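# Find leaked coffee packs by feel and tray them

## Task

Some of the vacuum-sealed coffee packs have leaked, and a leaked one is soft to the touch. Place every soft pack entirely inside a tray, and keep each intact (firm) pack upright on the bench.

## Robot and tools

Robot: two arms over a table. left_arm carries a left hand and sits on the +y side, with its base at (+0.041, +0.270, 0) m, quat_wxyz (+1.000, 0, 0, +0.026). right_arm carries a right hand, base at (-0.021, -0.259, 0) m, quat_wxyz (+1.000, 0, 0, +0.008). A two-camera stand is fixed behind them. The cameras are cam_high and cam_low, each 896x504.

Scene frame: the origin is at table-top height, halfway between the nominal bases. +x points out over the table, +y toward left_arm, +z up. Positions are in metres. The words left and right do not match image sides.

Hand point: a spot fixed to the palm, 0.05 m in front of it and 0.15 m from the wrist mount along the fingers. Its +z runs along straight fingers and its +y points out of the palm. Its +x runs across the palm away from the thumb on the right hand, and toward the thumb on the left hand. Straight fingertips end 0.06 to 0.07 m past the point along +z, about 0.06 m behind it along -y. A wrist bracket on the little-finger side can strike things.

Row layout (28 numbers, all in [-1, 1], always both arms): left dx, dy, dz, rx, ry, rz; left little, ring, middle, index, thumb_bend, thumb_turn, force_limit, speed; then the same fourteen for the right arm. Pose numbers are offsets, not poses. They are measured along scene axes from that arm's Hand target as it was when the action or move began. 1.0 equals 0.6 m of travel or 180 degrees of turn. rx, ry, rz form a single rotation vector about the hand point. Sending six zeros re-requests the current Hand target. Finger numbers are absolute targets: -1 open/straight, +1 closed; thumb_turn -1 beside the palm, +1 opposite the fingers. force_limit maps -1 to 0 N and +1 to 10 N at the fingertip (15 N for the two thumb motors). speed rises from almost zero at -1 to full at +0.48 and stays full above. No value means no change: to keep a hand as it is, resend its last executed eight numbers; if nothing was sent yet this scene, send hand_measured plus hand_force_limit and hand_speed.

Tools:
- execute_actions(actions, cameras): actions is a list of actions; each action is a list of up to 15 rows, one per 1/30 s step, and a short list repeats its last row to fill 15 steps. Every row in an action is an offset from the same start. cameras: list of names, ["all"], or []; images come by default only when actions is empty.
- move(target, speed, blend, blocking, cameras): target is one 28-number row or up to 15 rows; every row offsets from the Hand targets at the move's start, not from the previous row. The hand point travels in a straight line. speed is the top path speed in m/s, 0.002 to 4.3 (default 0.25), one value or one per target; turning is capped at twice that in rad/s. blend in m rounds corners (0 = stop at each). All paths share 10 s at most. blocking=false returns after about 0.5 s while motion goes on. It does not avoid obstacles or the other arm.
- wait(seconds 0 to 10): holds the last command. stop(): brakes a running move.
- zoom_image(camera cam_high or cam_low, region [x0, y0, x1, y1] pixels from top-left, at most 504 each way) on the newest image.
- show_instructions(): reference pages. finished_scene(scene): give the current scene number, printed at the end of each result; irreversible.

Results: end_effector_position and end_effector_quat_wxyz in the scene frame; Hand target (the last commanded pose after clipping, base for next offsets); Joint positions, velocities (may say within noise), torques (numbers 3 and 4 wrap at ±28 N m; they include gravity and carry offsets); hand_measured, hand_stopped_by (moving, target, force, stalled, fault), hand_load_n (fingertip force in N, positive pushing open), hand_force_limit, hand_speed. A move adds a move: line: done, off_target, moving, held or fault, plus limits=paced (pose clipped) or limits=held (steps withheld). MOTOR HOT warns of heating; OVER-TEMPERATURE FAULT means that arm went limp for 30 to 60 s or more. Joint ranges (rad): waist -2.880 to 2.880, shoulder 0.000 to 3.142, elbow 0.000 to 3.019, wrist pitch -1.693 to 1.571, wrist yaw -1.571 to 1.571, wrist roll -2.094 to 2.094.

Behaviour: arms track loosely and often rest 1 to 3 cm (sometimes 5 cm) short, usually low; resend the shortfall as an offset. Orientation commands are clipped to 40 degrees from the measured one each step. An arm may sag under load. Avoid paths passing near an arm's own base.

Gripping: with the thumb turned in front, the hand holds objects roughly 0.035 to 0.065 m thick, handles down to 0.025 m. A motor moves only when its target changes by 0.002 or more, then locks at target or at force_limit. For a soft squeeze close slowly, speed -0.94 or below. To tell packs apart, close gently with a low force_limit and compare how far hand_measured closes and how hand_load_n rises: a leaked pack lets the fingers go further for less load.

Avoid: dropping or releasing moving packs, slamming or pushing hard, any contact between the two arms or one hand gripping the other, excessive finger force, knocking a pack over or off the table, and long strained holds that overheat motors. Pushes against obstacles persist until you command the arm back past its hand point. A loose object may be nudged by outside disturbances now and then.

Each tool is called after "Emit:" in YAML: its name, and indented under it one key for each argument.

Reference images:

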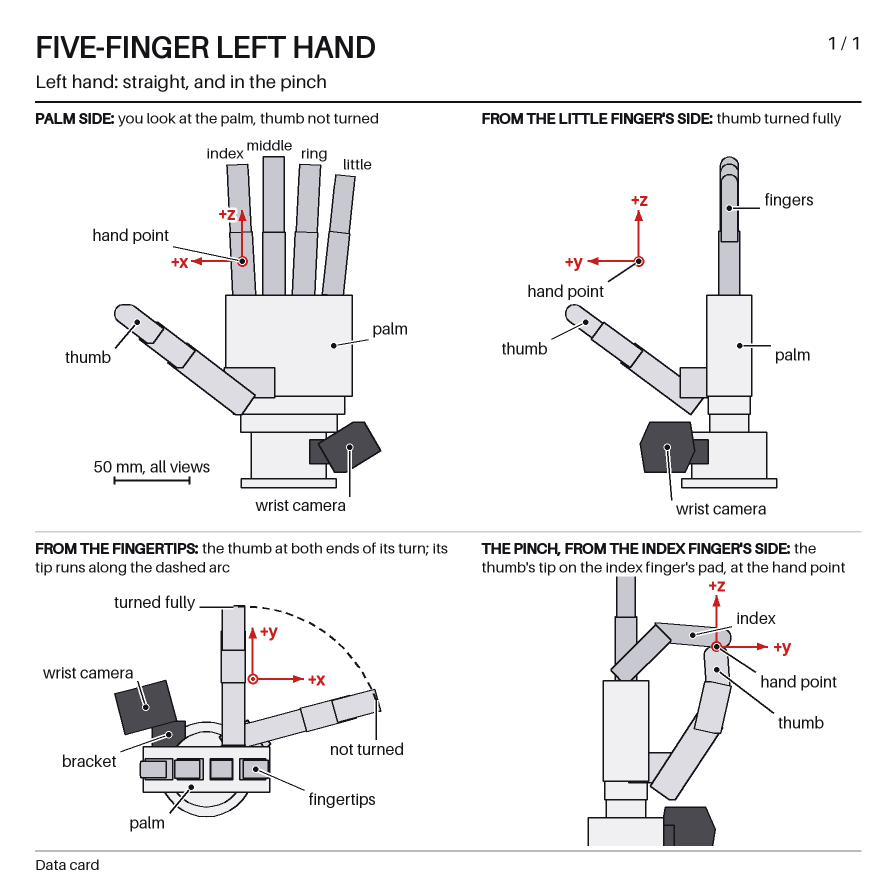

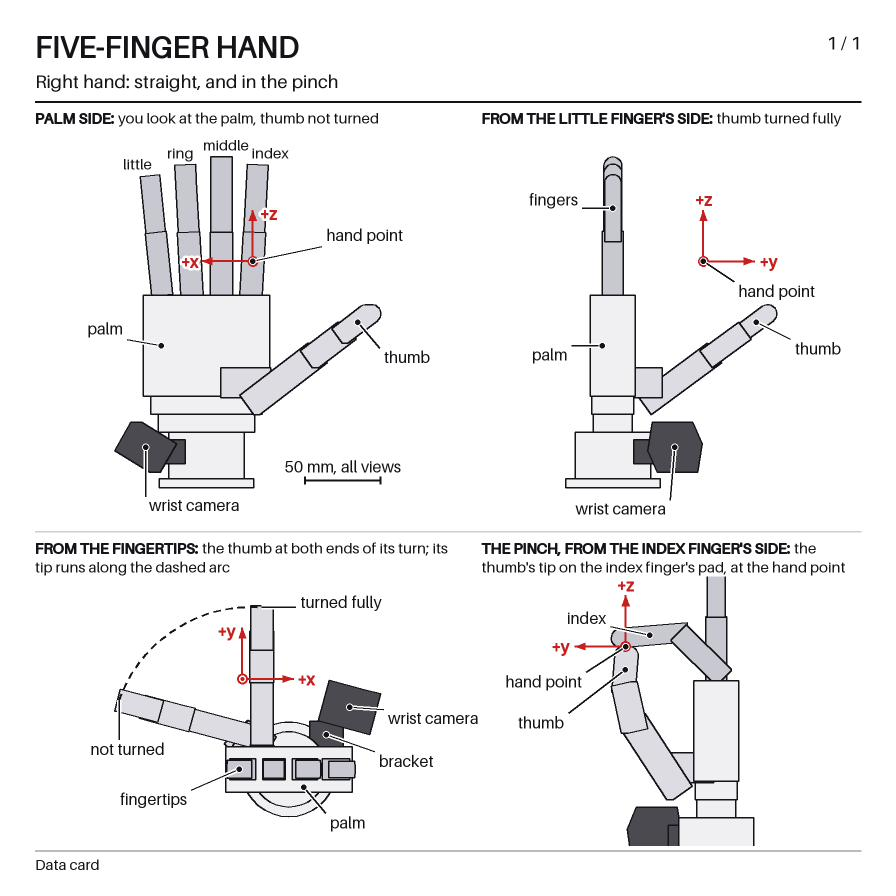

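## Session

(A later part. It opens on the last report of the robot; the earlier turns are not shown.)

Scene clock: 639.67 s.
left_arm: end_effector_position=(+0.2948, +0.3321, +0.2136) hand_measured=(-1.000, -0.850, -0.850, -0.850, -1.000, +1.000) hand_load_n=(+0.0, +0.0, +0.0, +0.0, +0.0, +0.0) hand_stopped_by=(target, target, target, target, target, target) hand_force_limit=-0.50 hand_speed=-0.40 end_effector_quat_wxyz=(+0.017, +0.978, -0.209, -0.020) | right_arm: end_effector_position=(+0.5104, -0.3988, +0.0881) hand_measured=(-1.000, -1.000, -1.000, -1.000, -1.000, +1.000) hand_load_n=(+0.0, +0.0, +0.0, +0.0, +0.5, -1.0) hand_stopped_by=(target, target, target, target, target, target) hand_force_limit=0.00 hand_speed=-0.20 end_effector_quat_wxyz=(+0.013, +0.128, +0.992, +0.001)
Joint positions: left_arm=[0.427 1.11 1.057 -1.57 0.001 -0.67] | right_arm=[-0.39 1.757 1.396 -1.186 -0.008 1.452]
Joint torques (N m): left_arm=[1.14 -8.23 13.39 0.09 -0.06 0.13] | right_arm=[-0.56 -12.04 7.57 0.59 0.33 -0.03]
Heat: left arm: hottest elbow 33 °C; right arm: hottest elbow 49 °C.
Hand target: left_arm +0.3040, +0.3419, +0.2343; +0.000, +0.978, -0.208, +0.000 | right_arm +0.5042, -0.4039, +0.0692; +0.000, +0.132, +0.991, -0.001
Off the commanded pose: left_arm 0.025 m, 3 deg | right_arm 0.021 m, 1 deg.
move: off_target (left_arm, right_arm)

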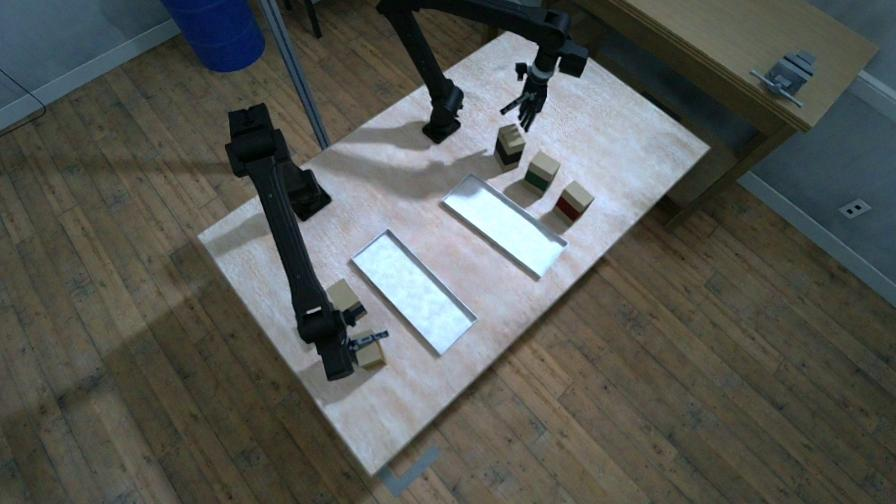

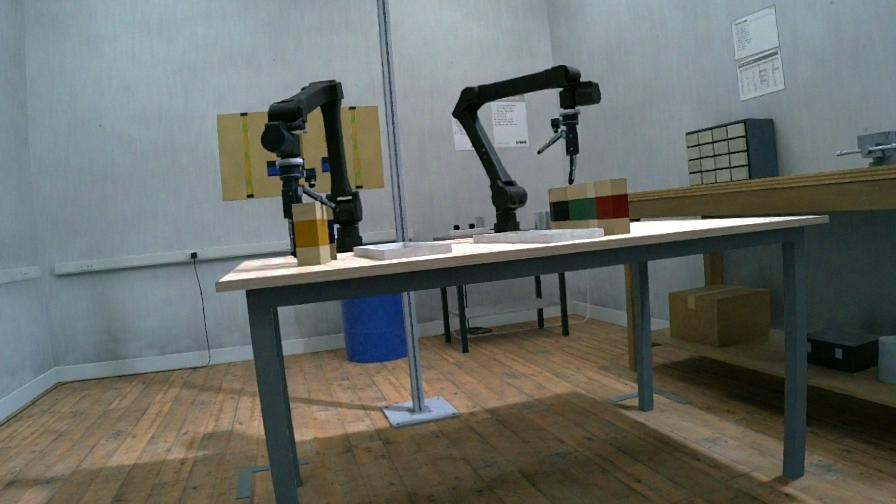

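Emit:
execute_actions:
  actions:
    - [[0,0,0,0,0,0,-1,-0.85,-0.85,-0.85,-1,1,-0.5,-0.4, 0,0,0,0,0,0,-1,-0.85,-0.85,-0.85,0.5,1,-0.2,-0.75]]

Emit:
execute_actions:
  actions:
    - [[0,0,0,0,0,0,-1,-0.85,-0.85,-0.85,-1,1,-0.5,-0.4, 0,0,0,0,0,0,-1,-0.85,-0.85,-0.85,-0.9,1,-0.2,-0.6]]
    - [[0,0,0,0,0,0,-1,-0.85,-0.85,-0.85,-1,1,-0.5,-0.4, 0,0,0,0,0,0,-1,-0.85,-0.85,-0.85,0.5,1,-0.7,-0.85]]

Emit:
execute_actions:
  actions:
    - [[0,0,0,0,0,0,-1,-0.85,-0.85,-0.85,-1,1,-0.5,-0.4, 0,0,0,0,0,0,-1,-0.85,-0.85,-0.85,0.55,1,-0.2,-0.85]]

Emit:
execute_actions:
  actions:
    - [[0,0,0,0,0,0,-1,-0.85,-0.85,-0.85,-1,1,-0.5,-0.4, 0,0,0,0,0,0,-1,-0.85,-0.85,-0.85,0.6,1,0.3,-0.85]]
  cameras: ["cam_high","cam_low"]

Emit:
zoom_image:
  camera: "cam_high"
  region: [310, 290, 410, 390]

Emit:
zoom_image:
  camera: "cam_low"
  region: [260, 160, 380, 280]

Scene clock: 652.50 s.
left_arm: end_effector_position=(+0.2948, +0.3321, +0.2136) hand_measured=(-1.000, -0.850, -0.850, -0.850, -1.000, +1.000) hand_load_n=(+0.0, +0.0, +0.0, +0.0, +0.0, +0.0) hand_stopped_by=(target, target, target, target, target, target) hand_force_limit=-0.50 hand_speed=-0.40 end_effector_quat_wxyz=(+0.017, +0.978, -0.209, -0.020) | right_arm: end_effector_position=(+0.5105, -0.3990, +0.0892) hand_measured=(-1.000, -0.850, -0.850, -0.866, -0.874, +1.000) hand_load_n=(+0.0, +0.0, +3.5, +2.5, +5.5, -0.5) hand_stopped_by=(target, target, target, force, force, target) hand_force_limit=-0.20 hand_speed=-0.75 end_effector_quat_wxyz=(+0.014, +0.127, +0.992, +0.000)
Joint positions: left_arm=[0.427 1.11 1.057 -1.57 0.001 -0.67] | right_arm=[-0.39 1.755 1.396 -1.185 -0.007 1.45]
Joint torques (N m): left_arm=[1.14 -8.18 13.39 0.09 -0.05 0.13] | right_arm=[-0.56 -11.87 7.6 0.65 0.3 -0.01]
Heat: left arm: hottest elbow 34 °C; right arm: hottest elbow 45 °C.
Hand target: left_arm +0.3040, +0.3419, +0.2343; +0.000, +0.978, -0.208, +0.000 | right_arm +0.5041, -0.4039, +0.0693; +0.000, +0.131, +0.991, -0.001
Off the commanded pose: left_arm 0.025 m, 3 deg | right_arm 0.022 m, 2 deg.
Step readings (end_effector_position of left_arm | right_arm):
0: (+0.2948, +0.3321, +0.2136) | (+0.5104, -0.3988, +0.0881)
1: (+0.2948, +0.3321, +0.2136) | (+0.5104, -0.3988, +0.0881)
2: (+0.2948, +0.3321, +0.2136) | (+0.5104, -0.3988, +0.0881)
4: (+0.2948, +0.3321, +0.2136) | (+0.5103, -0.3988, +0.0881)
8: (+0.2948, +0.3321, +0.2136) | (+0.5105, -0.3989, +0.0881)
15: (+0.2948, +0.3321, +0.2136) | (+0.5105, -0.3990, +0.0892)

Scene clock: 653.70 s.
left_arm: end_effector_position=(+0.2948, +0.3321, +0.2136) hand_measured=(-1.000, -0.850, -0.850, -0.850, -1.000, +1.000) hand_load_n=(+0.0, +0.0, +0.0, +0.0, -0.5, +0.0) hand_stopped_by=(target, target, target, target, target, target) hand_force_limit=-0.50 hand_speed=-0.40 end_effector_quat_wxyz=(+0.017, +0.978, -0.209, -0.020) | right_arm: end_effector_position=(+0.5105, -0.3991, +0.0892) hand_measured=(-1.000, -0.850, -0.850, -0.866, -0.902, +1.000) hand_load_n=(+0.0, +0.0, +1.0, +0.5, +2.5, -1.0) hand_stopped_by=(target, target, target, force, force, target) hand_force_limit=-0.70 hand_speed=-0.85 end_effector_quat_wxyz=(+0.014, +0.127, +0.992, +0.000)
Joint positions: left_arm=[0.427 1.11 1.057 -1.57 0.001 -0.67] | right_arm=[-0.39 1.755 1.396 -1.185 -0.006 1.45]
Joint torques (N m): left_arm=[1.14 -8.29 13.38 0.06 -0.05 0.13] | right_arm=[-0.5 -11.93 7.6 0.65 0.28 -0.01]
Heat: left arm: hottest elbow 34 °C; right arm: hottest elbow 45 °C.
Hand target: left_arm +0.3040, +0.3419, +0.2343; +0.000, +0.978, -0.208, +0.000 | right_arm +0.5042, -0.4039, +0.0693; +0.000, +0.132, +0.991, -0.001
Off the commanded pose: left_arm 0.025 m, 3 deg | right_arm 0.021 m, 2 deg.
Step readings (end_effector_position of left_arm | right_arm):
0: (+0.2948, +0.3321, +0.2136) | (+0.5105, -0.3990, +0.0892)
1: (+0.2948, +0.3321, +0.2136) | (+0.5105, -0.3990, +0.0892)
2: (+0.2948, +0.3321, +0.2136) | (+0.5105, -0.3990, +0.0892)
4: (+0.2948, +0.3321, +0.2136) | (+0.5104, -0.3991, +0.0892)
8: (+0.2948, +0.3321, +0.2136) | (+0.5105, -0.3991, +0.0892)
15: (+0.2948, +0.3321, +0.2136) | (+0.5105, -0.3991, +0.0892)
16: (+0.2948, +0.3321, +0.2136) | (+0.5105, -0.3991, +0.0892)
17: (+0.2948, +0.3321, +0.2136) | (+0.5105, -0.3991, +0.0892)
19: (+0.2948, +0.3321, +0.2136) | (+0.5105, -0.3991, +0.0892)
23: (+0.2948, +0.3321, +0.2136) | (+0.5105, -0.3991, +0.0892)
30: (+0.2948, +0.3321, +0.2136) | (+0.5105, -0.3991, +0.0892)

Scene clock: 654.40 s.
left_arm: end_effector_position=(+0.2948, +0.3321, +0.2136) hand_measured=(-1.000, -0.850, -0.850, -0.850, -1.000, +1.000) hand_load_n=(+0.0, +0.0, +0.0, +0.0, +0.0, +0.0) hand_stopped_by=(target, target, target, target, target, target) hand_force_limit=-0.50 hand_speed=-0.40 end_effector_quat_wxyz=(+0.017, +0.978, -0.209, -0.020) | right_arm: end_effector_position=(+0.5105, -0.3991, +0.0892) hand_measured=(-1.000, -0.850, -0.850, -0.866, -0.870, +1.000) hand_load_n=(+0.0, +0.0, +3.5, +2.0, +6.0, -1.0) hand_stopped_by=(target, target, target, force, force, target) hand_force_limit=-0.20 hand_speed=-0.85 end_effector_quat_wxyz=(+0.014, +0.127, +0.992, +0.000)
Joint positions: left_arm=[0.427 1.11 1.057 -1.57 0.001 -0.67] | right_arm=[-0.39 1.755 1.396 -1.185 -0.006 1.45]
Joint torques (N m): left_arm=[1.2 -8.18 13.39 0.09 -0.06 0.12] | right_arm=[-0.44 -11.93 7.58 0.64 0.29 0]
Heat: left arm: hottest elbow 34 °C; right arm: hottest elbow 44 °C.
Hand target: left_arm +0.3040, +0.3419, +0.2343; +0.000, +0.978, -0.208, +0.000 | right_arm +0.5042, -0.4039, +0.0693; +0.000, +0.131, +0.991, -0.001
Off the commanded pose: left_arm 0.025 m, 3 deg | right_arm 0.021 m, 2 deg.
Step readings (end_effector_position of left_arm | right_arm):
0: (+0.2948, +0.3321, +0.2136) | (+0.5105, -0.3991, +0.0892)
1: (+0.2948, +0.3321, +0.2136) | (+0.5105, -0.3991, +0.0892)
2: (+0.2948, +0.3321, +0.2136) | (+0.5105, -0.3991, +0.0892)
4: (+0.2948, +0.3321, +0.2136) | (+0.5105, -0.3991, +0.0892)
8: (+0.2948, +0.3321, +0.2136) | (+0.5105, -0.3991, +0.0892)
15: (+0.2948, +0.3321, +0.2136) | (+0.5105, -0.3991, +0.0892)

Scene clock: 655.40 s.
left_arm: end_effector_position=(+0.2948, +0.3321, +0.2136) hand_measured=(-1.000, -0.850, -0.850, -0.850, -1.000, +1.000) hand_load_n=(+0.0, +0.0, +0.0, +0.0, -0.5, +0.0) hand_stopped_by=(target, target, target, target, target, target) hand_force_limit=-0.50 hand_speed=-0.40 end_effector_quat_wxyz=(+0.017, +0.978, -0.209, -0.020) | right_arm: end_effector_position=(+0.5106, -0.3993, +0.0916) hand_measured=(-1.000, -0.850, -0.852, -0.866, -0.718, +1.000) hand_load_n=(+0.0, +0.0, +5.5, +3.5, +9.0, -2.0) hand_stopped_by=(target, target, target, force, force, target) hand_force_limit=0.30 hand_speed=-0.85 end_effector_quat_wxyz=(+0.016, +0.127, +0.992, -0.001)
Joint positions: left_arm=[0.427 1.11 1.057 -1.57 0.001 -0.67] | right_arm=[-0.39 1.75 1.396 -1.185 -0.006 1.45]
Joint torques (N m): left_arm=[1.14 -8.12 13.39 0.1 -0.05 0.13] | right_arm=[-0.38 -11.4 7.58 0.65 0.24 0]
Heat: left arm: hottest elbow 34 °C; right arm: hottest elbow 44 °C.
Hand target: left_arm +0.3040, +0.3419, +0.2343; +0.000, +0.978, -0.208, +0.000 | right_arm +0.5042, -0.4039, +0.0693; +0.000, +0.131, +0.991, -0.001
Off the commanded pose: left_arm 0.025 m, 3 deg | right_arm 0.024 m, 2 deg.
Step readings (end_effector_position of left_arm | right_arm):
0: (+0.2948, +0.3321, +0.2136) | (+0.5105, -0.3991, +0.0892)
1: (+0.2948, +0.3321, +0.2136) | (+0.5105, -0.3991, +0.0892)
2: (+0.2948, +0.3321, +0.2136) | (+0.5105, -0.3991, +0.0892)
4: (+0.2948, +0.3321, +0.2136) | (+0.5105, -0.3991, +0.0892)
8: (+0.2948, +0.3321, +0.2136) | (+0.5105, -0.3991, +0.0896)
15: (+0.2948, +0.3321, +0.2136) | (+0.5106, -0.3991, +0.0904)

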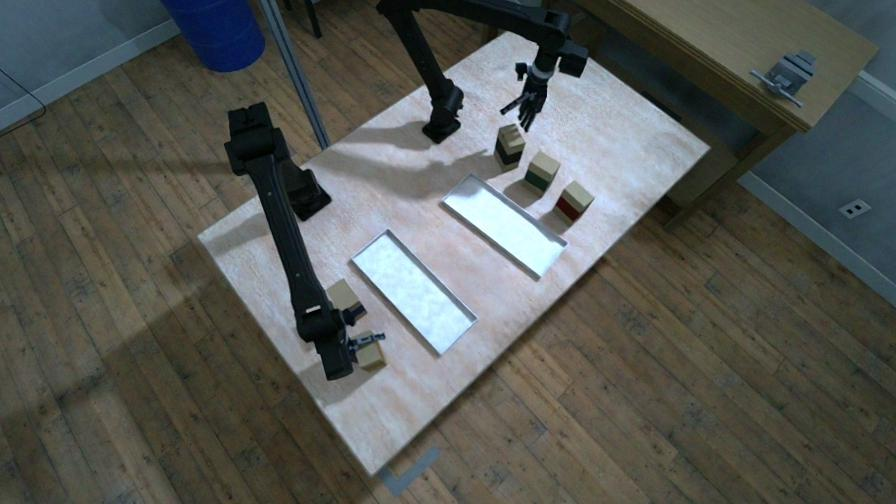

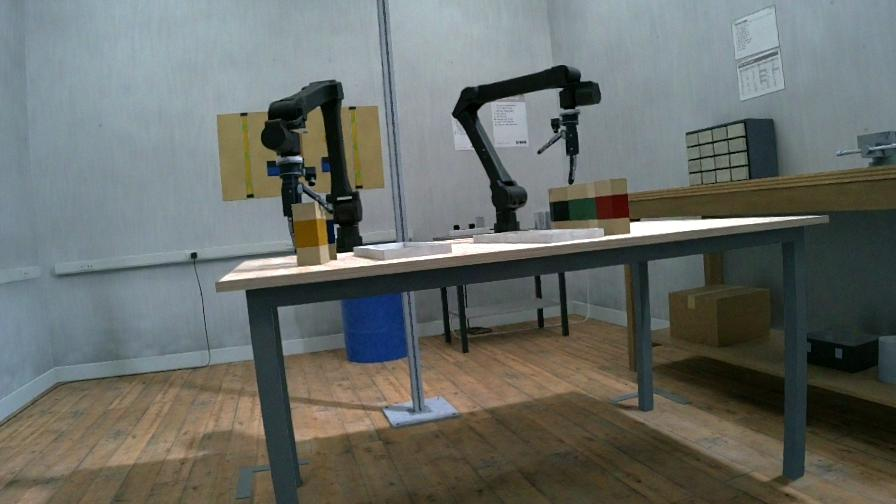

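Scaled by 5.040 from the camera's 896x504 image, which has a finer 1280x720 frame.

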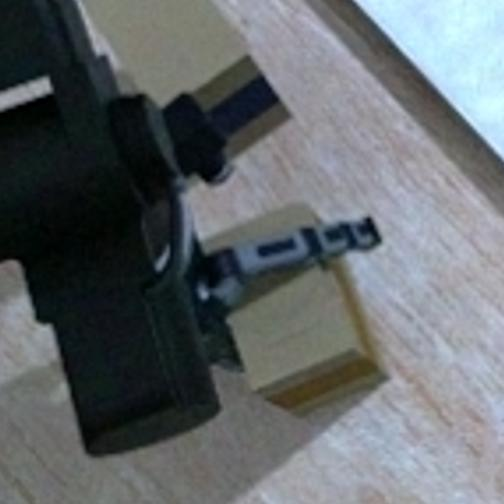

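Scaled by 4.200 from the camera's 896x504 image, which has a finer 1280x720 frame.

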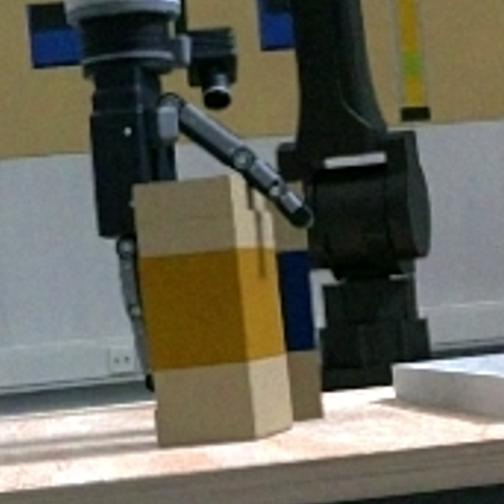

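Emit:
execute_actions:
  actions:
    - [[0,0,0,0,0,0,-1,-0.85,-0.85,-0.85,-1,1,-0.5,-0.4, 0,0,0,0,0,0,-1,-0.85,-0.85,-0.85,-1,1,-0.2,-0.4]]

Emit:
move:
  target:
    - [0.0,0.0,0.0,0,0,0,-1,-0.85,-0.85,-0.85,-1,1,-0.5,-0.4, -0.005,0,0.17,0,0,-0.01,-1,-1,-1,-1,-1,1,0,-0.2]
    - [0.0,0.0,0.0,0,0,0,-1,-0.85,-0.85,-0.85,-1,1,-0.5,-0.4, -0.005,0.0,0.03,0,0,-0.01,-1,-0.85,-0.85,-0.85,-1,1,0,-0.2]
  speed: 0.15
  cameras: ["cam_high","cam_low"]

Emit:
zoom_image:
  camera: "cam_high"
  region: [310, 290, 410, 390]

Emit:
zoom_image:
  camera: "cam_low"
  region: [260, 160, 380, 280]

Scene clock: 678.30 s.
left_arm: end_effector_position=(+0.2948, +0.3321, +0.2136) hand_measured=(-1.000, -0.850, -0.850, -0.850, -1.000, +1.000) hand_load_n=(+0.0, +0.0, +0.0, +0.0, +0.0, +0.0) hand_stopped_by=(target, target, target, target, target, target) hand_force_limit=-0.50 hand_speed=-0.40 end_effector_quat_wxyz=(+0.017, +0.978, -0.209, -0.020) | right_arm: end_effector_position=(+0.5104, -0.4003, +0.0863) hand_measured=(-1.000, -0.850, -0.850, -0.866, -1.000, +1.000) hand_load_n=(+0.0, +0.0, +1.0, +0.0, +0.5, -0.5) hand_stopped_by=(target, target, target, force, target, target) hand_force_limit=-0.20 hand_speed=-0.40 end_effector_quat_wxyz=(+0.014, +0.127, +0.992, -0.002)
Joint positions: left_arm=[0.427 1.11 1.057 -1.57 0.001 -0.67] | right_arm=[-0.391 1.758 1.392 -1.178 -0.003 1.45]
Joint torques (N m): left_arm=[1.2 -8.29 13.39 0.09 -0.05 0.12] | right_arm=[-0.32 -12.34 7.9 0.4 0.11 0]
Heat: left arm: hottest elbow 35 °C; right arm: hottest elbow 41 °C.
Hand target: left_arm +0.3040, +0.3419, +0.2343; +0.000, +0.978, -0.208, +0.000 | right_arm +0.5041, -0.4039, +0.0693; +0.000, +0.132, +0.991, -0.001
Off the commanded pose: left_arm 0.025 m, 3 deg | right_arm 0.018 m, 2 deg.
Step readings (end_effector_position of left_arm | right_arm):
0: (+0.2948, +0.3321, +0.2136) | (+0.5106, -0.3993, +0.0916)
1: (+0.2948, +0.3321, +0.2136) | (+0.5106, -0.3993, +0.0916)
2: (+0.2948, +0.3321, +0.2136) | (+0.5106, -0.3993, +0.0916)
4: (+0.2948, +0.3321, +0.2136) | (+0.5107, -0.3995, +0.0915)
8: (+0.2948, +0.3321, +0.2136) | (+0.5108, -0.3996, +0.0892)
15: (+0.2948, +0.3321, +0.2136) | (+0.5104, -0.4003, +0.0863)

Scene clock: 681.20 s.
left_arm: end_effector_position=(+0.2948, +0.3321, +0.2136) hand_measured=(-1.000, -0.850, -0.850, -0.850, -1.000, +1.000) hand_load_n=(+0.0, +0.0, +0.0, +0.0, -0.5, +0.0) hand_stopped_by=(target, target, target, target, target, target) hand_force_limit=-0.50 hand_speed=-0.40 end_effector_quat_wxyz=(+0.017, +0.978, -0.209, -0.020) | right_arm: end_effector_position=(+0.4996, -0.3974, +0.0859) hand_measured=(-1.000, -0.850, -0.850, -0.850, -1.000, +1.000) hand_load_n=(+0.0, +0.0, +0.5, +0.0, +0.0, -0.5) hand_stopped_by=(target, target, target, target, target, target) hand_force_limit=0.00 hand_speed=-0.20 end_effector_quat_wxyz=(-0.007, +0.139, +0.990, +0.002)
Joint positions: left_arm=[0.427 1.11 1.057 -1.57 0.001 -0.67] | right_arm=[-0.392 1.753 1.389 -1.22 -0.001 1.472]
Joint torques (N m): left_arm=[1.2 -8.18 13.38 0.09 -0.05 0.12] | right_arm=[-0.44 -13.92 9.09 0.46 0.08 0.07]
Heat: left arm: hottest elbow 35 °C; right arm: hottest elbow 41 °C.
Hand target: left_arm +0.3040, +0.3419, +0.2343; +0.000, +0.978, -0.208, +0.000 | right_arm +0.5010, -0.4037, +0.0871; +0.000, +0.147, +0.989, +0.000
Off the commanded pose: left_arm 0.025 m, 3 deg | right_arm 0.007 m, 1 deg.
move: off_target (left_arm)

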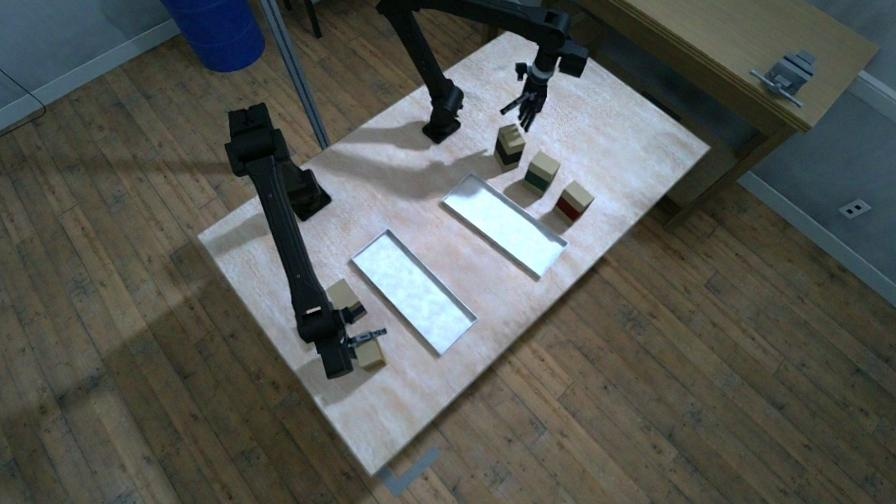

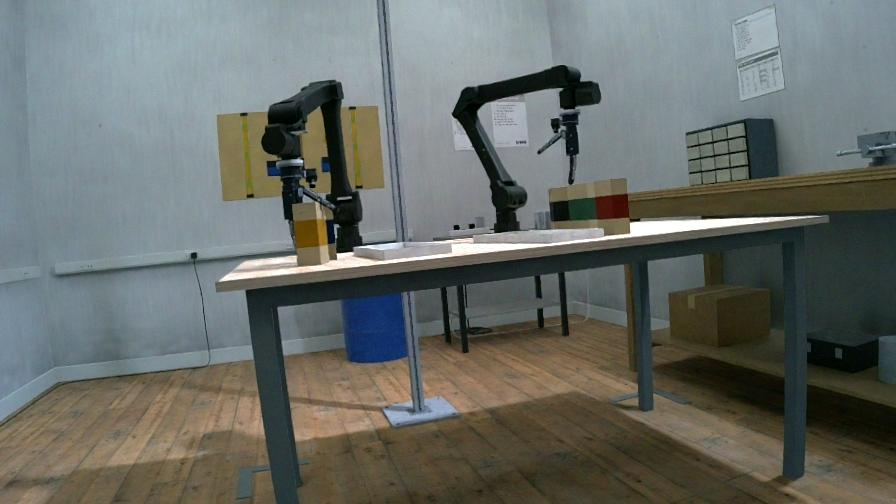

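Scaled by 5.040 from the camera's 896x504 image, which has a finer 1280x720 frame.

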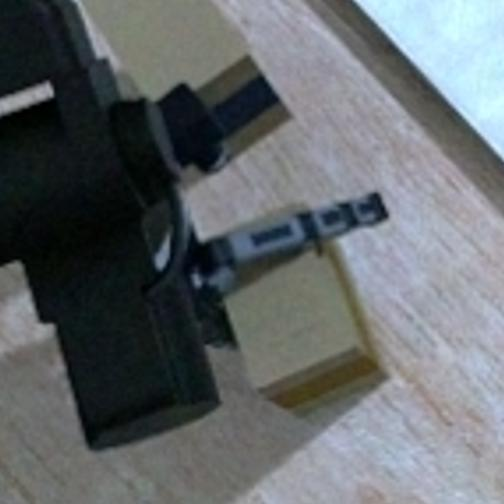

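Scaled by 4.200 from the camera's 896x504 image, which has a finer 1280x720 frame.

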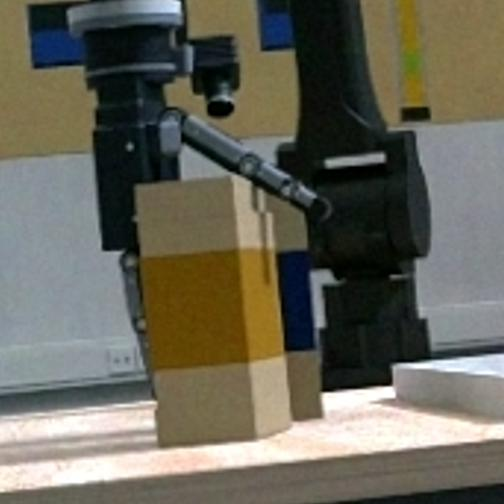

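Emit:
move:
  target:
    - [0.0,0.0,0.0,0,0,0,-1,-0.85,-0.85,-0.85,-1,1,-0.5,-0.4, 0.0,0,0.13,0,0,0,-1,-0.85,-0.85,-0.85,-1,1,0,-0.2]
    - [0.0,0.0,0.0,0,0,0,-1,-0.85,-0.85,-0.85,-1,1,-0.5,-0.4, 0.0,0.0,0.035,0,0,0,-1,-0.85,-0.85,-0.85,-1,1,0,-0.2]
  speed: 0.15

Emit:
execute_actions:
  actions:
    - [[0,0,0,0,0,0,-1,-0.85,-0.85,-0.85,-1,1,-0.5,-0.4, 0,0,0,0,0,0,-1,-0.85,-0.85,-0.85,0.5,1,-0.7,-0.8]]
  cameras: ["cam_high","cam_low"]

Emit:
zoom_image:
  camera: "cam_low"
  region: [260, 160, 380, 280]

Scene clock: 687.50 s.
left_arm: end_effector_position=(+0.2948, +0.3321, +0.2136) hand_measured=(-1.000, -0.850, -0.850, -0.850, -1.000, +1.000) hand_load_n=(+0.0, +0.0, +0.0, +0.0, +0.0, +0.0) hand_stopped_by=(target, target, target, target, target, target) hand_force_limit=-0.50 hand_speed=-0.40 end_effector_quat_wxyz=(+0.017, +0.978, -0.209, -0.020) | right_arm: end_effector_position=(+0.5010, -0.3985, +0.1092) hand_measured=(-1.000, -0.850, -0.850, -0.850, -1.000, +1.000) hand_load_n=(+0.0, +0.0, +0.0, +0.0, +0.0, +0.0) hand_stopped_by=(target, target, target, target, target, target) hand_force_limit=0.00 hand_speed=-0.20 end_effector_quat_wxyz=(-0.003, +0.140, +0.990, +0.000)
Joint positions: left_arm=[0.427 1.11 1.057 -1.57 0.001 -0.67] | right_arm=[-0.392 1.732 1.424 -1.269 0 1.474]
Joint torques (N m): left_arm=[1.2 -8.23 13.38 0.09 -0.05 0.13] | right_arm=[-0.44 -13.16 9.13 0.36 0.02 0.05]
Heat: left arm: hottest elbow 35 °C; right arm: hottest elbow 41 °C.
Hand target: left_arm +0.3040, +0.3419, +0.2343; +0.000, +0.978, -0.208, +0.000 | right_arm +0.5011, -0.4038, +0.1082; +0.000, +0.147, +0.989, -0.001
Off the commanded pose: left_arm 0.025 m, 3 deg | right_arm 0.005 m, 1 deg.
move: off_target (left_arm)

Scene clock: 689.73 s.
left_arm: end_effector_position=(+0.2948, +0.3321, +0.2136) hand_measured=(-1.000, -0.850, -0.850, -0.850, -1.000, +1.000) hand_load_n=(+0.0, +0.0, +0.0, +0.0, +0.0, +0.0) hand_stopped_by=(target, target, target, target, target, target) hand_force_limit=-0.50 hand_speed=-0.40 end_effector_quat_wxyz=(+0.017, +0.978, -0.209, -0.020) | right_arm: end_effector_position=(+0.5011, -0.3982, +0.1093) hand_measured=(-1.000, -0.850, -0.850, -0.850, -0.440, +1.000) hand_load_n=(+0.0, +0.0, +1.5, +1.0, +2.0, +0.0) hand_stopped_by=(target, target, target, target, force, target) hand_force_limit=-0.70 hand_speed=-0.80 end_effector_quat_wxyz=(-0.003, +0.140, +0.990, +0.001)
Joint positions: left_arm=[0.427 1.11 1.057 -1.57 0.001 -0.67] | right_arm=[-0.392 1.732 1.424 -1.269 -0.001 1.474]
Joint torques (N m): left_arm=[1.2 -8.23 13.38 0.09 -0.05 0.13] | right_arm=[-0.32 -13.45 9.16 0.36 0.08 0.05]
Heat: left arm: hottest elbow 35 °C; right arm: hottest elbow 41 °C.
Hand target: left_arm +0.3040, +0.3419, +0.2343; +0.000, +0.978, -0.208, +0.000 | right_arm +0.5011, -0.4037, +0.1082; +0.000, +0.147, +0.989, -0.001
Off the commanded pose: left_arm 0.025 m, 3 deg | right_arm 0.006 m, 1 deg.
Step readings (end_effector_position of left_arm | right_arm):
0: (+0.2948, +0.3321, +0.2136) | (+0.5010, -0.3985, +0.1092)
1: (+0.2948, +0.3321, +0.2136) | (+0.5010, -0.3985, +0.1092)
2: (+0.2948, +0.3321, +0.2136) | (+0.5010, -0.3985, +0.1092)
4: (+0.2948, +0.3321, +0.2136) | (+0.5010, -0.3985, +0.1092)
8: (+0.2948, +0.3321, +0.2136) | (+0.5010, -0.3985, +0.1092)
15: (+0.2948, +0.3321, +0.2136) | (+0.5010, -0.3985, +0.1092)

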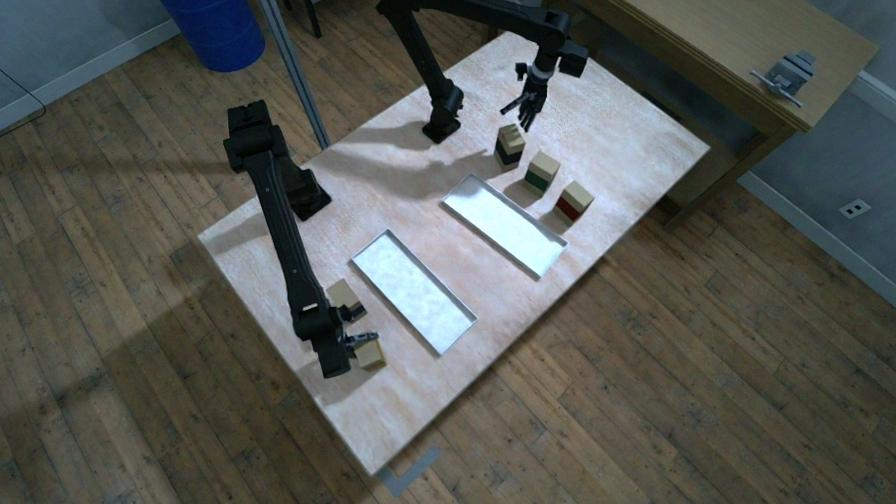

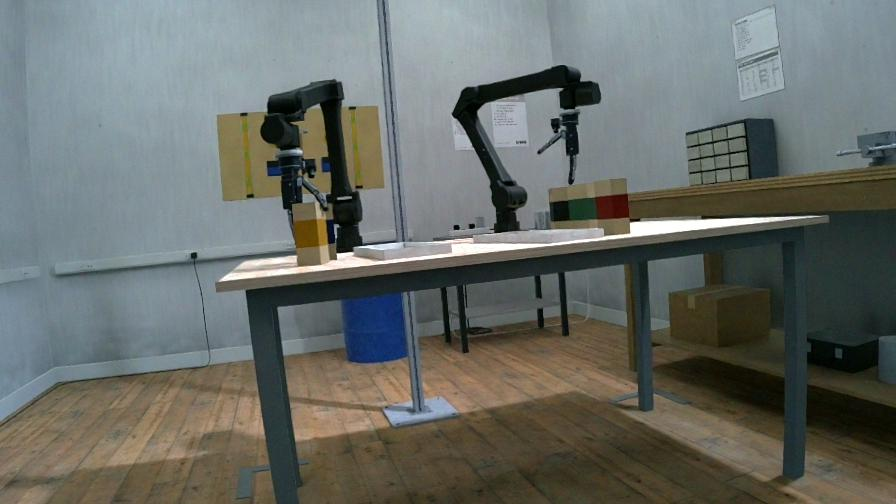

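Scaled by 4.200 from the camera's 896x504 image, which has a finer 1280x720 frame.

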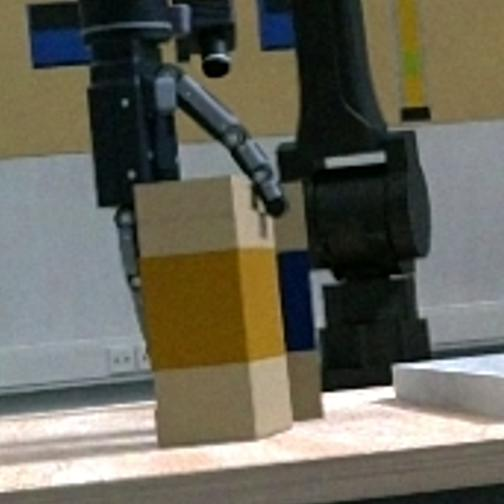

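Emit:
execute_actions:
  actions:
    - [[0,0,0,0,0,0,-1,-0.85,-0.85,-0.85,-1,1,-0.5,-0.4, 0,0,0,0,0,0,-1,-0.85,-0.85,-0.85,0.55,1,-0.2,-0.85]]

Emit:
execute_actions:
  actions:
    - [[0,0,0,0,0,0,-1,-0.85,-0.85,-0.85,-1,1,-0.5,-0.4, 0,0,0,0,0,0,-1,-0.85,-0.85,-0.85,0.6,1,0.3,-0.85]]

Scene clock: 694.00 s.
left_arm: end_effector_position=(+0.2948, +0.3321, +0.2136) hand_measured=(-1.000, -0.850, -0.850, -0.850, -1.000, +1.000) hand_load_n=(+0.0, +0.0, +0.0, +0.0, +0.0, +0.5) hand_stopped_by=(target, target, target, target, target, target) hand_force_limit=-0.50 hand_speed=-0.40 end_effector_quat_wxyz=(+0.017, +0.978, -0.209, -0.020) | right_arm: end_effector_position=(+0.5012, -0.3981, +0.1111) hand_measured=(-1.000, -0.850, -0.850, -0.850, -0.336, +1.000) hand_load_n=(+0.0, +0.0, +2.5, +3.5, +6.5, -1.0) hand_stopped_by=(target, target, target, target, force, target) hand_force_limit=-0.20 hand_speed=-0.85 end_effector_quat_wxyz=(-0.001, +0.140, +0.990, +0.001)
Joint positions: left_arm=[0.427 1.11 1.057 -1.57 0.001 -0.67] | right_arm=[-0.392 1.729 1.424 -1.269 -0.002 1.474]
Joint torques (N m): left_arm=[1.2 -8.18 13.38 0.1 -0.05 0.13] | right_arm=[-0.38 -13.16 9.18 0.38 0.11 0.06]
Heat: left arm: hottest elbow 35 °C; right arm: hottest elbow 41 °C.
Hand target: left_arm +0.3040, +0.3419, +0.2343; +0.000, +0.978, -0.208, +0.000 | right_arm +0.5011, -0.4038, +0.1082; +0.000, +0.147, +0.989, -0.001
Off the commanded pose: left_arm 0.025 m, 3 deg | right_arm 0.006 m, 1 deg.
Step readings (end_effector_position of left_arm | right_arm):
0: (+0.2948, +0.3321, +0.2136) | (+0.5011, -0.3982, +0.1093)
1: (+0.2948, +0.3321, +0.2136) | (+0.5011, -0.3982, +0.1093)
2: (+0.2948, +0.3321, +0.2136) | (+0.5011, -0.3982, +0.1093)
4: (+0.2948, +0.3321, +0.2136) | (+0.5011, -0.3982, +0.1093)
8: (+0.2948, +0.3321, +0.2136) | (+0.5011, -0.3981, +0.1097)
15: (+0.2948, +0.3321, +0.2136) | (+0.5012, -0.3981, +0.1109)

Scene clock: 694.70 s.
left_arm: end_effector_position=(+0.2948, +0.3321, +0.2136) hand_measured=(-1.000, -0.850, -0.850, -0.850, -1.000, +1.000) hand_load_n=(+0.0, +0.0, +0.0, +0.0, +0.0, +0.0) hand_stopped_by=(target, target, target, target, target, target) hand_force_limit=-0.50 hand_speed=-0.40 end_effector_quat_wxyz=(+0.017, +0.978, -0.209, -0.020) | right_arm: end_effector_position=(+0.5012, -0.3981, +0.1117) hand_measured=(-1.000, -0.850, -0.850, -0.850, -0.300, +1.000) hand_load_n=(+0.0, +0.0, +3.0, +5.0, +8.5, -1.0) hand_stopped_by=(target, target, target, target, force, target) hand_force_limit=0.30 hand_speed=-0.85 end_effector_quat_wxyz=(-0.001, +0.140, +0.990, +0.001)
Joint positions: left_arm=[0.427 1.11 1.057 -1.57 0.001 -0.67] | right_arm=[-0.392 1.728 1.424 -1.269 -0.002 1.474]
Joint torques (N m): left_arm=[1.26 -8.18 13.38 0.09 -0.05 0.12] | right_arm=[-0.38 -13.16 9.18 0.38 0.11 0.05]
Heat: left arm: hottest elbow 35 °C; right arm: hottest elbow 40 °C.
Hand target: left_arm +0.3040, +0.3419, +0.2343; +0.000, +0.978, -0.208, +0.000 | right_arm +0.5011, -0.4038, +0.1081; +0.000, +0.147, +0.989, -0.001
Off the commanded pose: left_arm 0.025 m, 3 deg | right_arm 0.007 m, 1 deg.
Step readings (end_effector_position of left_arm | right_arm):
0: (+0.2948, +0.3321, +0.2136) | (+0.5012, -0.3981, +0.1111)
1: (+0.2948, +0.3321, +0.2136) | (+0.5012, -0.3981, +0.1111)
2: (+0.2948, +0.3321, +0.2136) | (+0.5012, -0.3981, +0.1111)
4: (+0.2948, +0.3321, +0.2136) | (+0.5012, -0.3981, +0.1111)
8: (+0.2948, +0.3321, +0.2136) | (+0.5012, -0.3981, +0.1117)
15: (+0.2948, +0.3321, +0.2136) | (+0.5012, -0.3981, +0.1117)

Emit:
move:
  target:
    - [0.0,0.0,0.0,0,0,0,-1,-0.85,-0.85,-0.85,-1,1,-0.5,-0.4, 0.0,0,0.22,0,0,0,-1,-0.85,-0.85,-0.85,-1,1,0,-0.4]
    - [0.0,0.0,0.0,0,0,0,-1,-0.85,-0.85,-0.85,-1,1,-0.5,-0.4, -0.225,0.065,0.22,0,0,0.069,-1,-0.85,-0.85,-0.85,-1,1,0,-0.4]
    - [0.0,0.0,0.0,0,0,0,-1,-0.85,-0.85,-0.85,-1,1,-0.5,-0.4, -0.225,0.065,-0.005,0,0,0.069,-1,-0.85,-0.85,-0.85,-1,1,0,-0.4]
  speed: [0.15,0.25,0.15]
  blend: [0.01,0,0]
  cameras: ["cam_high","cam_low"]

Emit:
zoom_image:
  camera: "cam_high"
  region: [300, 260, 400, 360]

Emit:
zoom_image:
  camera: "cam_low"
  region: [260, 160, 380, 280]

Scene clock: 712.87 s.
left_arm: end_effector_position=(+0.2948, +0.3321, +0.2136) hand_measured=(-1.000, -0.850, -0.850, -0.850, -1.000, +1.000) hand_load_n=(+0.0, +0.0, +0.0, +0.0, +0.0, +0.0) hand_stopped_by=(target, target, target, target, target, target) hand_force_limit=-0.50 hand_speed=-0.40 end_effector_quat_wxyz=(+0.017, +0.978, -0.209, -0.020) | right_arm: end_effector_position=(+0.3668, -0.3620, +0.1075) hand_measured=(-1.000, -0.850, -0.850, -0.850, -1.000, +1.000) hand_load_n=(+0.0, +0.0, +0.0, +0.0, +0.0, +0.0) hand_stopped_by=(target, target, target, target, target, target) hand_force_limit=0.00 hand_speed=-0.40 end_effector_quat_wxyz=(-0.002, +0.039, +0.999, -0.001)
Joint positions: left_arm=[0.427 1.11 1.057 -1.57 0.001 -0.67] | right_arm=[-0.44 1.421 1.048 -1.2 0.003 1.224]
Joint torques (N m): left_arm=[1.2 -8.23 13.39 0.1 -0.05 0.12] | right_arm=[-0.38 -8.88 8.85 0.36 -0.08 -0.08]
Heat: left arm: hottest elbow 36 °C; right arm: hottest elbow 40 °C.
Hand target: left_arm +0.3040, +0.3419, +0.2343; +0.000, +0.978, -0.208, +0.000 | right_arm +0.3662, -0.3649, +0.1052; +0.000, +0.039, +0.999, -0.001
Off the commanded pose: left_arm 0.025 m, 3 deg | right_arm 0.004 m, 0 deg.
move: off_target (left_arm)

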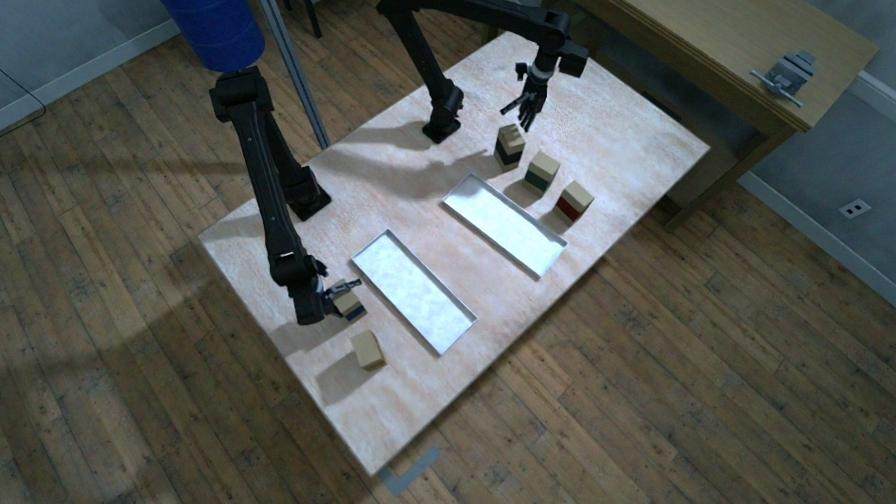

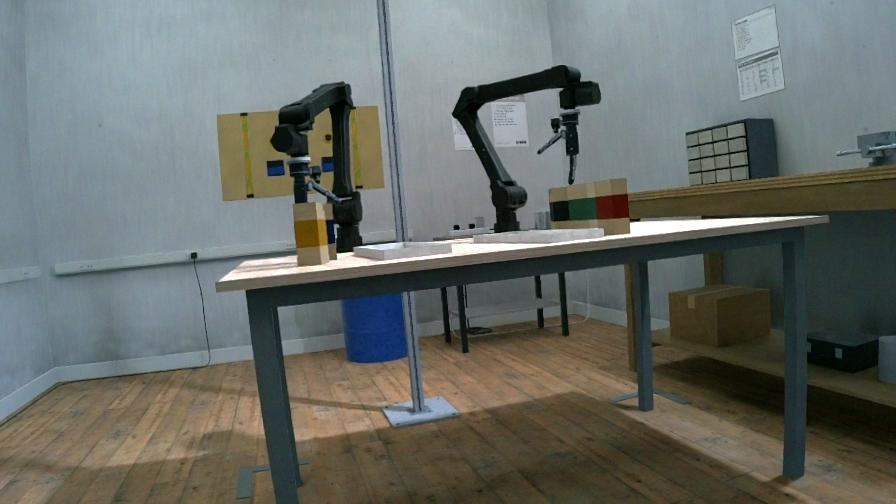

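Scaled by 5.040 from the camera's 896x504 image, which has a finer 1280x720 frame.

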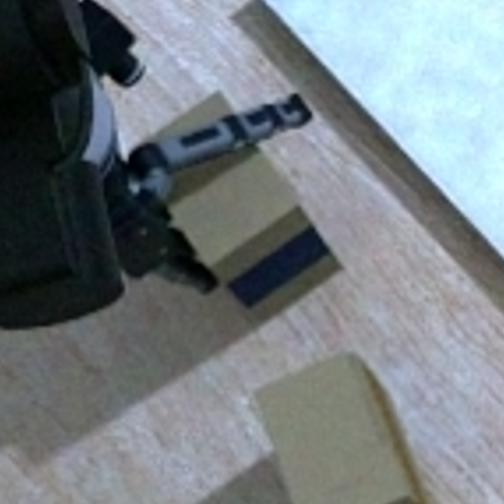

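Scaled by 4.200 from the camera's 896x504 image, which has a finer 1280x720 frame.

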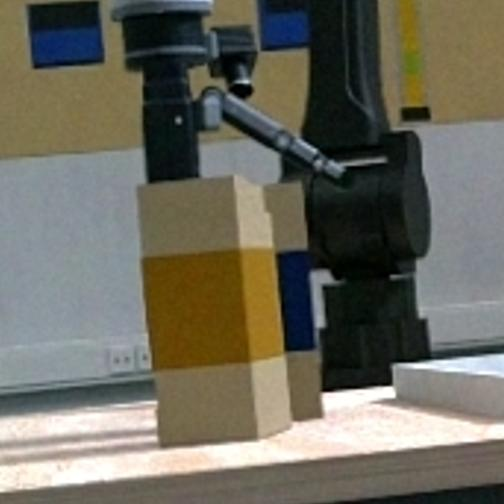

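Emit:
execute_actions:
  actions:
    - [[0,0,0,0,0,0,-1,-0.85,-0.85,-0.85,-1,1,-0.5,-0.4, 0,0,0,0,0,0,-1,-0.85,-0.85,-0.85,0.5,1,-0.7,-0.75]]

Emit:
execute_actions:
  actions:
    - [[0,0,0,0,0,0,-1,-0.85,-0.85,-0.85,-1,1,-0.5,-0.4, 0,0,0,0,0,0,-1,-0.85,-0.85,-0.85,0.55,1,-0.2,-0.85]]

Emit:
execute_actions:
  actions:
    - [[0,0,0,0,0,0,-1,-0.85,-0.85,-0.85,-1,1,-0.5,-0.4, 0,0,0,0,0,0,-1,-0.85,-0.85,-0.85,0.6,1,0.3,-0.85]]

Scene clock: 720.00 s.
left_arm: end_effector_position=(+0.2948, +0.3321, +0.2136) hand_measured=(-1.000, -0.850, -0.850, -0.850, -1.000, +1.000) hand_load_n=(+0.0, +0.5, +0.0, +0.0, +0.0, +0.0) hand_stopped_by=(target, target, target, target, target, target) hand_force_limit=-0.50 hand_speed=-0.40 end_effector_quat_wxyz=(+0.017, +0.978, -0.209, -0.020) | right_arm: end_effector_position=(+0.3670, -0.3611, +0.1078) hand_measured=(-1.000, -0.850, -0.850, -0.850, -0.514, +1.000) hand_load_n=(+0.0, +0.0, +1.5, +0.0, +2.0, +0.0) hand_stopped_by=(target, target, target, target, force, target) hand_force_limit=-0.70 hand_speed=-0.75 end_effector_quat_wxyz=(-0.001, +0.038, +0.999, +0.001)
Joint positions: left_arm=[0.427 1.11 1.057 -1.57 0.001 -0.67] | right_arm=[-0.44 1.421 1.048 -1.2 -0.001 1.221]
Joint torques (N m): left_arm=[1.26 -8.18 13.38 0.1 -0.05 0.12] | right_arm=[-0.44 -8.59 8.85 0.38 0.09 -0.06]
Heat: left arm: hottest elbow 36 °C; right arm: hottest elbow 40 °C.
Hand target: left_arm +0.3040, +0.3419, +0.2343; +0.000, +0.978, -0.208, +0.000 | right_arm +0.3661, -0.3649, +0.1052; +0.000, +0.039, +0.999, -0.001
Off the commanded pose: left_arm 0.025 m, 3 deg | right_arm 0.005 m, 0 deg.
Step readings (end_effector_position of left_arm | right_arm):
0: (+0.2948, +0.3321, +0.2136) | (+0.3668, -0.3620, +0.1075)
1: (+0.2948, +0.3321, +0.2136) | (+0.3668, -0.3620, +0.1075)
2: (+0.2948, +0.3321, +0.2136) | (+0.3668, -0.3620, +0.1075)
4: (+0.2948, +0.3321, +0.2136) | (+0.3668, -0.3620, +0.1075)
8: (+0.2948, +0.3321, +0.2136) | (+0.3668, -0.3620, +0.1075)
15: (+0.2948, +0.3321, +0.2136) | (+0.3668, -0.3620, +0.1075)

Scene clock: 721.00 s.
left_arm: end_effector_position=(+0.2948, +0.3321, +0.2136) hand_measured=(-1.000, -0.850, -0.850, -0.850, -1.000, +1.000) hand_load_n=(+0.0, +0.0, +0.0, +0.0, +0.0, +0.0) hand_stopped_by=(target, target, target, target, target, target) hand_force_limit=-0.50 hand_speed=-0.40 end_effector_quat_wxyz=(+0.017, +0.978, -0.209, -0.020) | right_arm: end_effector_position=(+0.3671, -0.3607, +0.1083) hand_measured=(-1.000, -0.850, -0.850, -0.850, -0.360, +1.000) hand_load_n=(+0.0, +0.0, +3.0, +1.0, +5.0, +0.0) hand_stopped_by=(target, target, target, target, force, target) hand_force_limit=-0.20 hand_speed=-0.85 end_effector_quat_wxyz=(+0.000, +0.037, +0.999, +0.002)
Joint positions: left_arm=[0.427 1.11 1.057 -1.57 0.001 -0.67] | right_arm=[-0.44 1.42 1.048 -1.2 -0.003 1.22]
Joint torques (N m): left_arm=[1.2 -8.18 13.39 0.09 -0.06 0.12] | right_arm=[-0.38 -8.59 8.84 0.38 0.15 -0.06]
Heat: left arm: hottest elbow 36 °C; right arm: hottest elbow 40 °C.
Hand target: left_arm +0.3040, +0.3419, +0.2343; +0.000, +0.978, -0.208, +0.000 | right_arm +0.3662, -0.3648, +0.1052; +0.000, +0.039, +0.999, -0.001
Off the commanded pose: left_arm 0.025 m, 3 deg | right_arm 0.005 m, 0 deg.
Step readings (end_effector_position of left_arm | right_arm):
0: (+0.2948, +0.3321, +0.2136) | (+0.3670, -0.3611, +0.1078)
1: (+0.2948, +0.3321, +0.2136) | (+0.3670, -0.3611, +0.1078)
2: (+0.2948, +0.3321, +0.2136) | (+0.3670, -0.3611, +0.1078)
4: (+0.2948, +0.3321, +0.2136) | (+0.3670, -0.3611, +0.1078)
8: (+0.2948, +0.3321, +0.2136) | (+0.3670, -0.3611, +0.1078)
15: (+0.2948, +0.3321, +0.2136) | (+0.3670, -0.3610, +0.1079)

Scene clock: 721.70 s.
left_arm: end_effector_position=(+0.2948, +0.3321, +0.2136) hand_measured=(-1.000, -0.850, -0.850, -0.850, -1.000, +1.000) hand_load_n=(+0.0, +0.0, +0.0, +0.0, +0.0, +0.0) hand_stopped_by=(target, target, target, target, target, target) hand_force_limit=-0.50 hand_speed=-0.40 end_effector_quat_wxyz=(+0.017, +0.978, -0.209, -0.020) | right_arm: end_effector_position=(+0.3672, -0.3607, +0.1091) hand_measured=(-1.000, -0.850, -0.850, -0.850, -0.266, +1.000) hand_load_n=(+0.0, +0.5, +3.5, +2.5, +9.0, +0.5) hand_stopped_by=(target, target, target, target, force, target) hand_force_limit=0.30 hand_speed=-0.85 end_effector_quat_wxyz=(+0.001, +0.037, +0.999, +0.002)
Joint positions: left_arm=[0.427 1.11 1.057 -1.57 0.001 -0.67] | right_arm=[-0.44 1.418 1.048 -1.2 -0.004 1.22]
Joint torques (N m): left_arm=[1.2 -8.29 13.38 0.09 -0.05 0.12] | right_arm=[-0.32 -8.41 8.9 0.39 0.17 -0.04]
Heat: left arm: hottest elbow 36 °C; right arm: hottest elbow 40 °C.
Hand target: left_arm +0.3040, +0.3419, +0.2343; +0.000, +0.978, -0.208, +0.000 | right_arm +0.3662, -0.3648, +0.1052; +0.000, +0.039, +0.999, -0.001
Off the commanded pose: left_arm 0.025 m, 3 deg | right_arm 0.006 m, 0 deg.
Step readings (end_effector_position of left_arm | right_arm):
0: (+0.2948, +0.3321, +0.2136) | (+0.3671, -0.3607, +0.1083)
1: (+0.2948, +0.3321, +0.2136) | (+0.3671, -0.3607, +0.1083)
2: (+0.2948, +0.3321, +0.2136) | (+0.3671, -0.3607, +0.1083)
4: (+0.2948, +0.3321, +0.2136) | (+0.3671, -0.3607, +0.1084)
8: (+0.2948, +0.3321, +0.2136) | (+0.3672, -0.3607, +0.1087)
15: (+0.2948, +0.3321, +0.2136) | (+0.3672, -0.3607, +0.1090)


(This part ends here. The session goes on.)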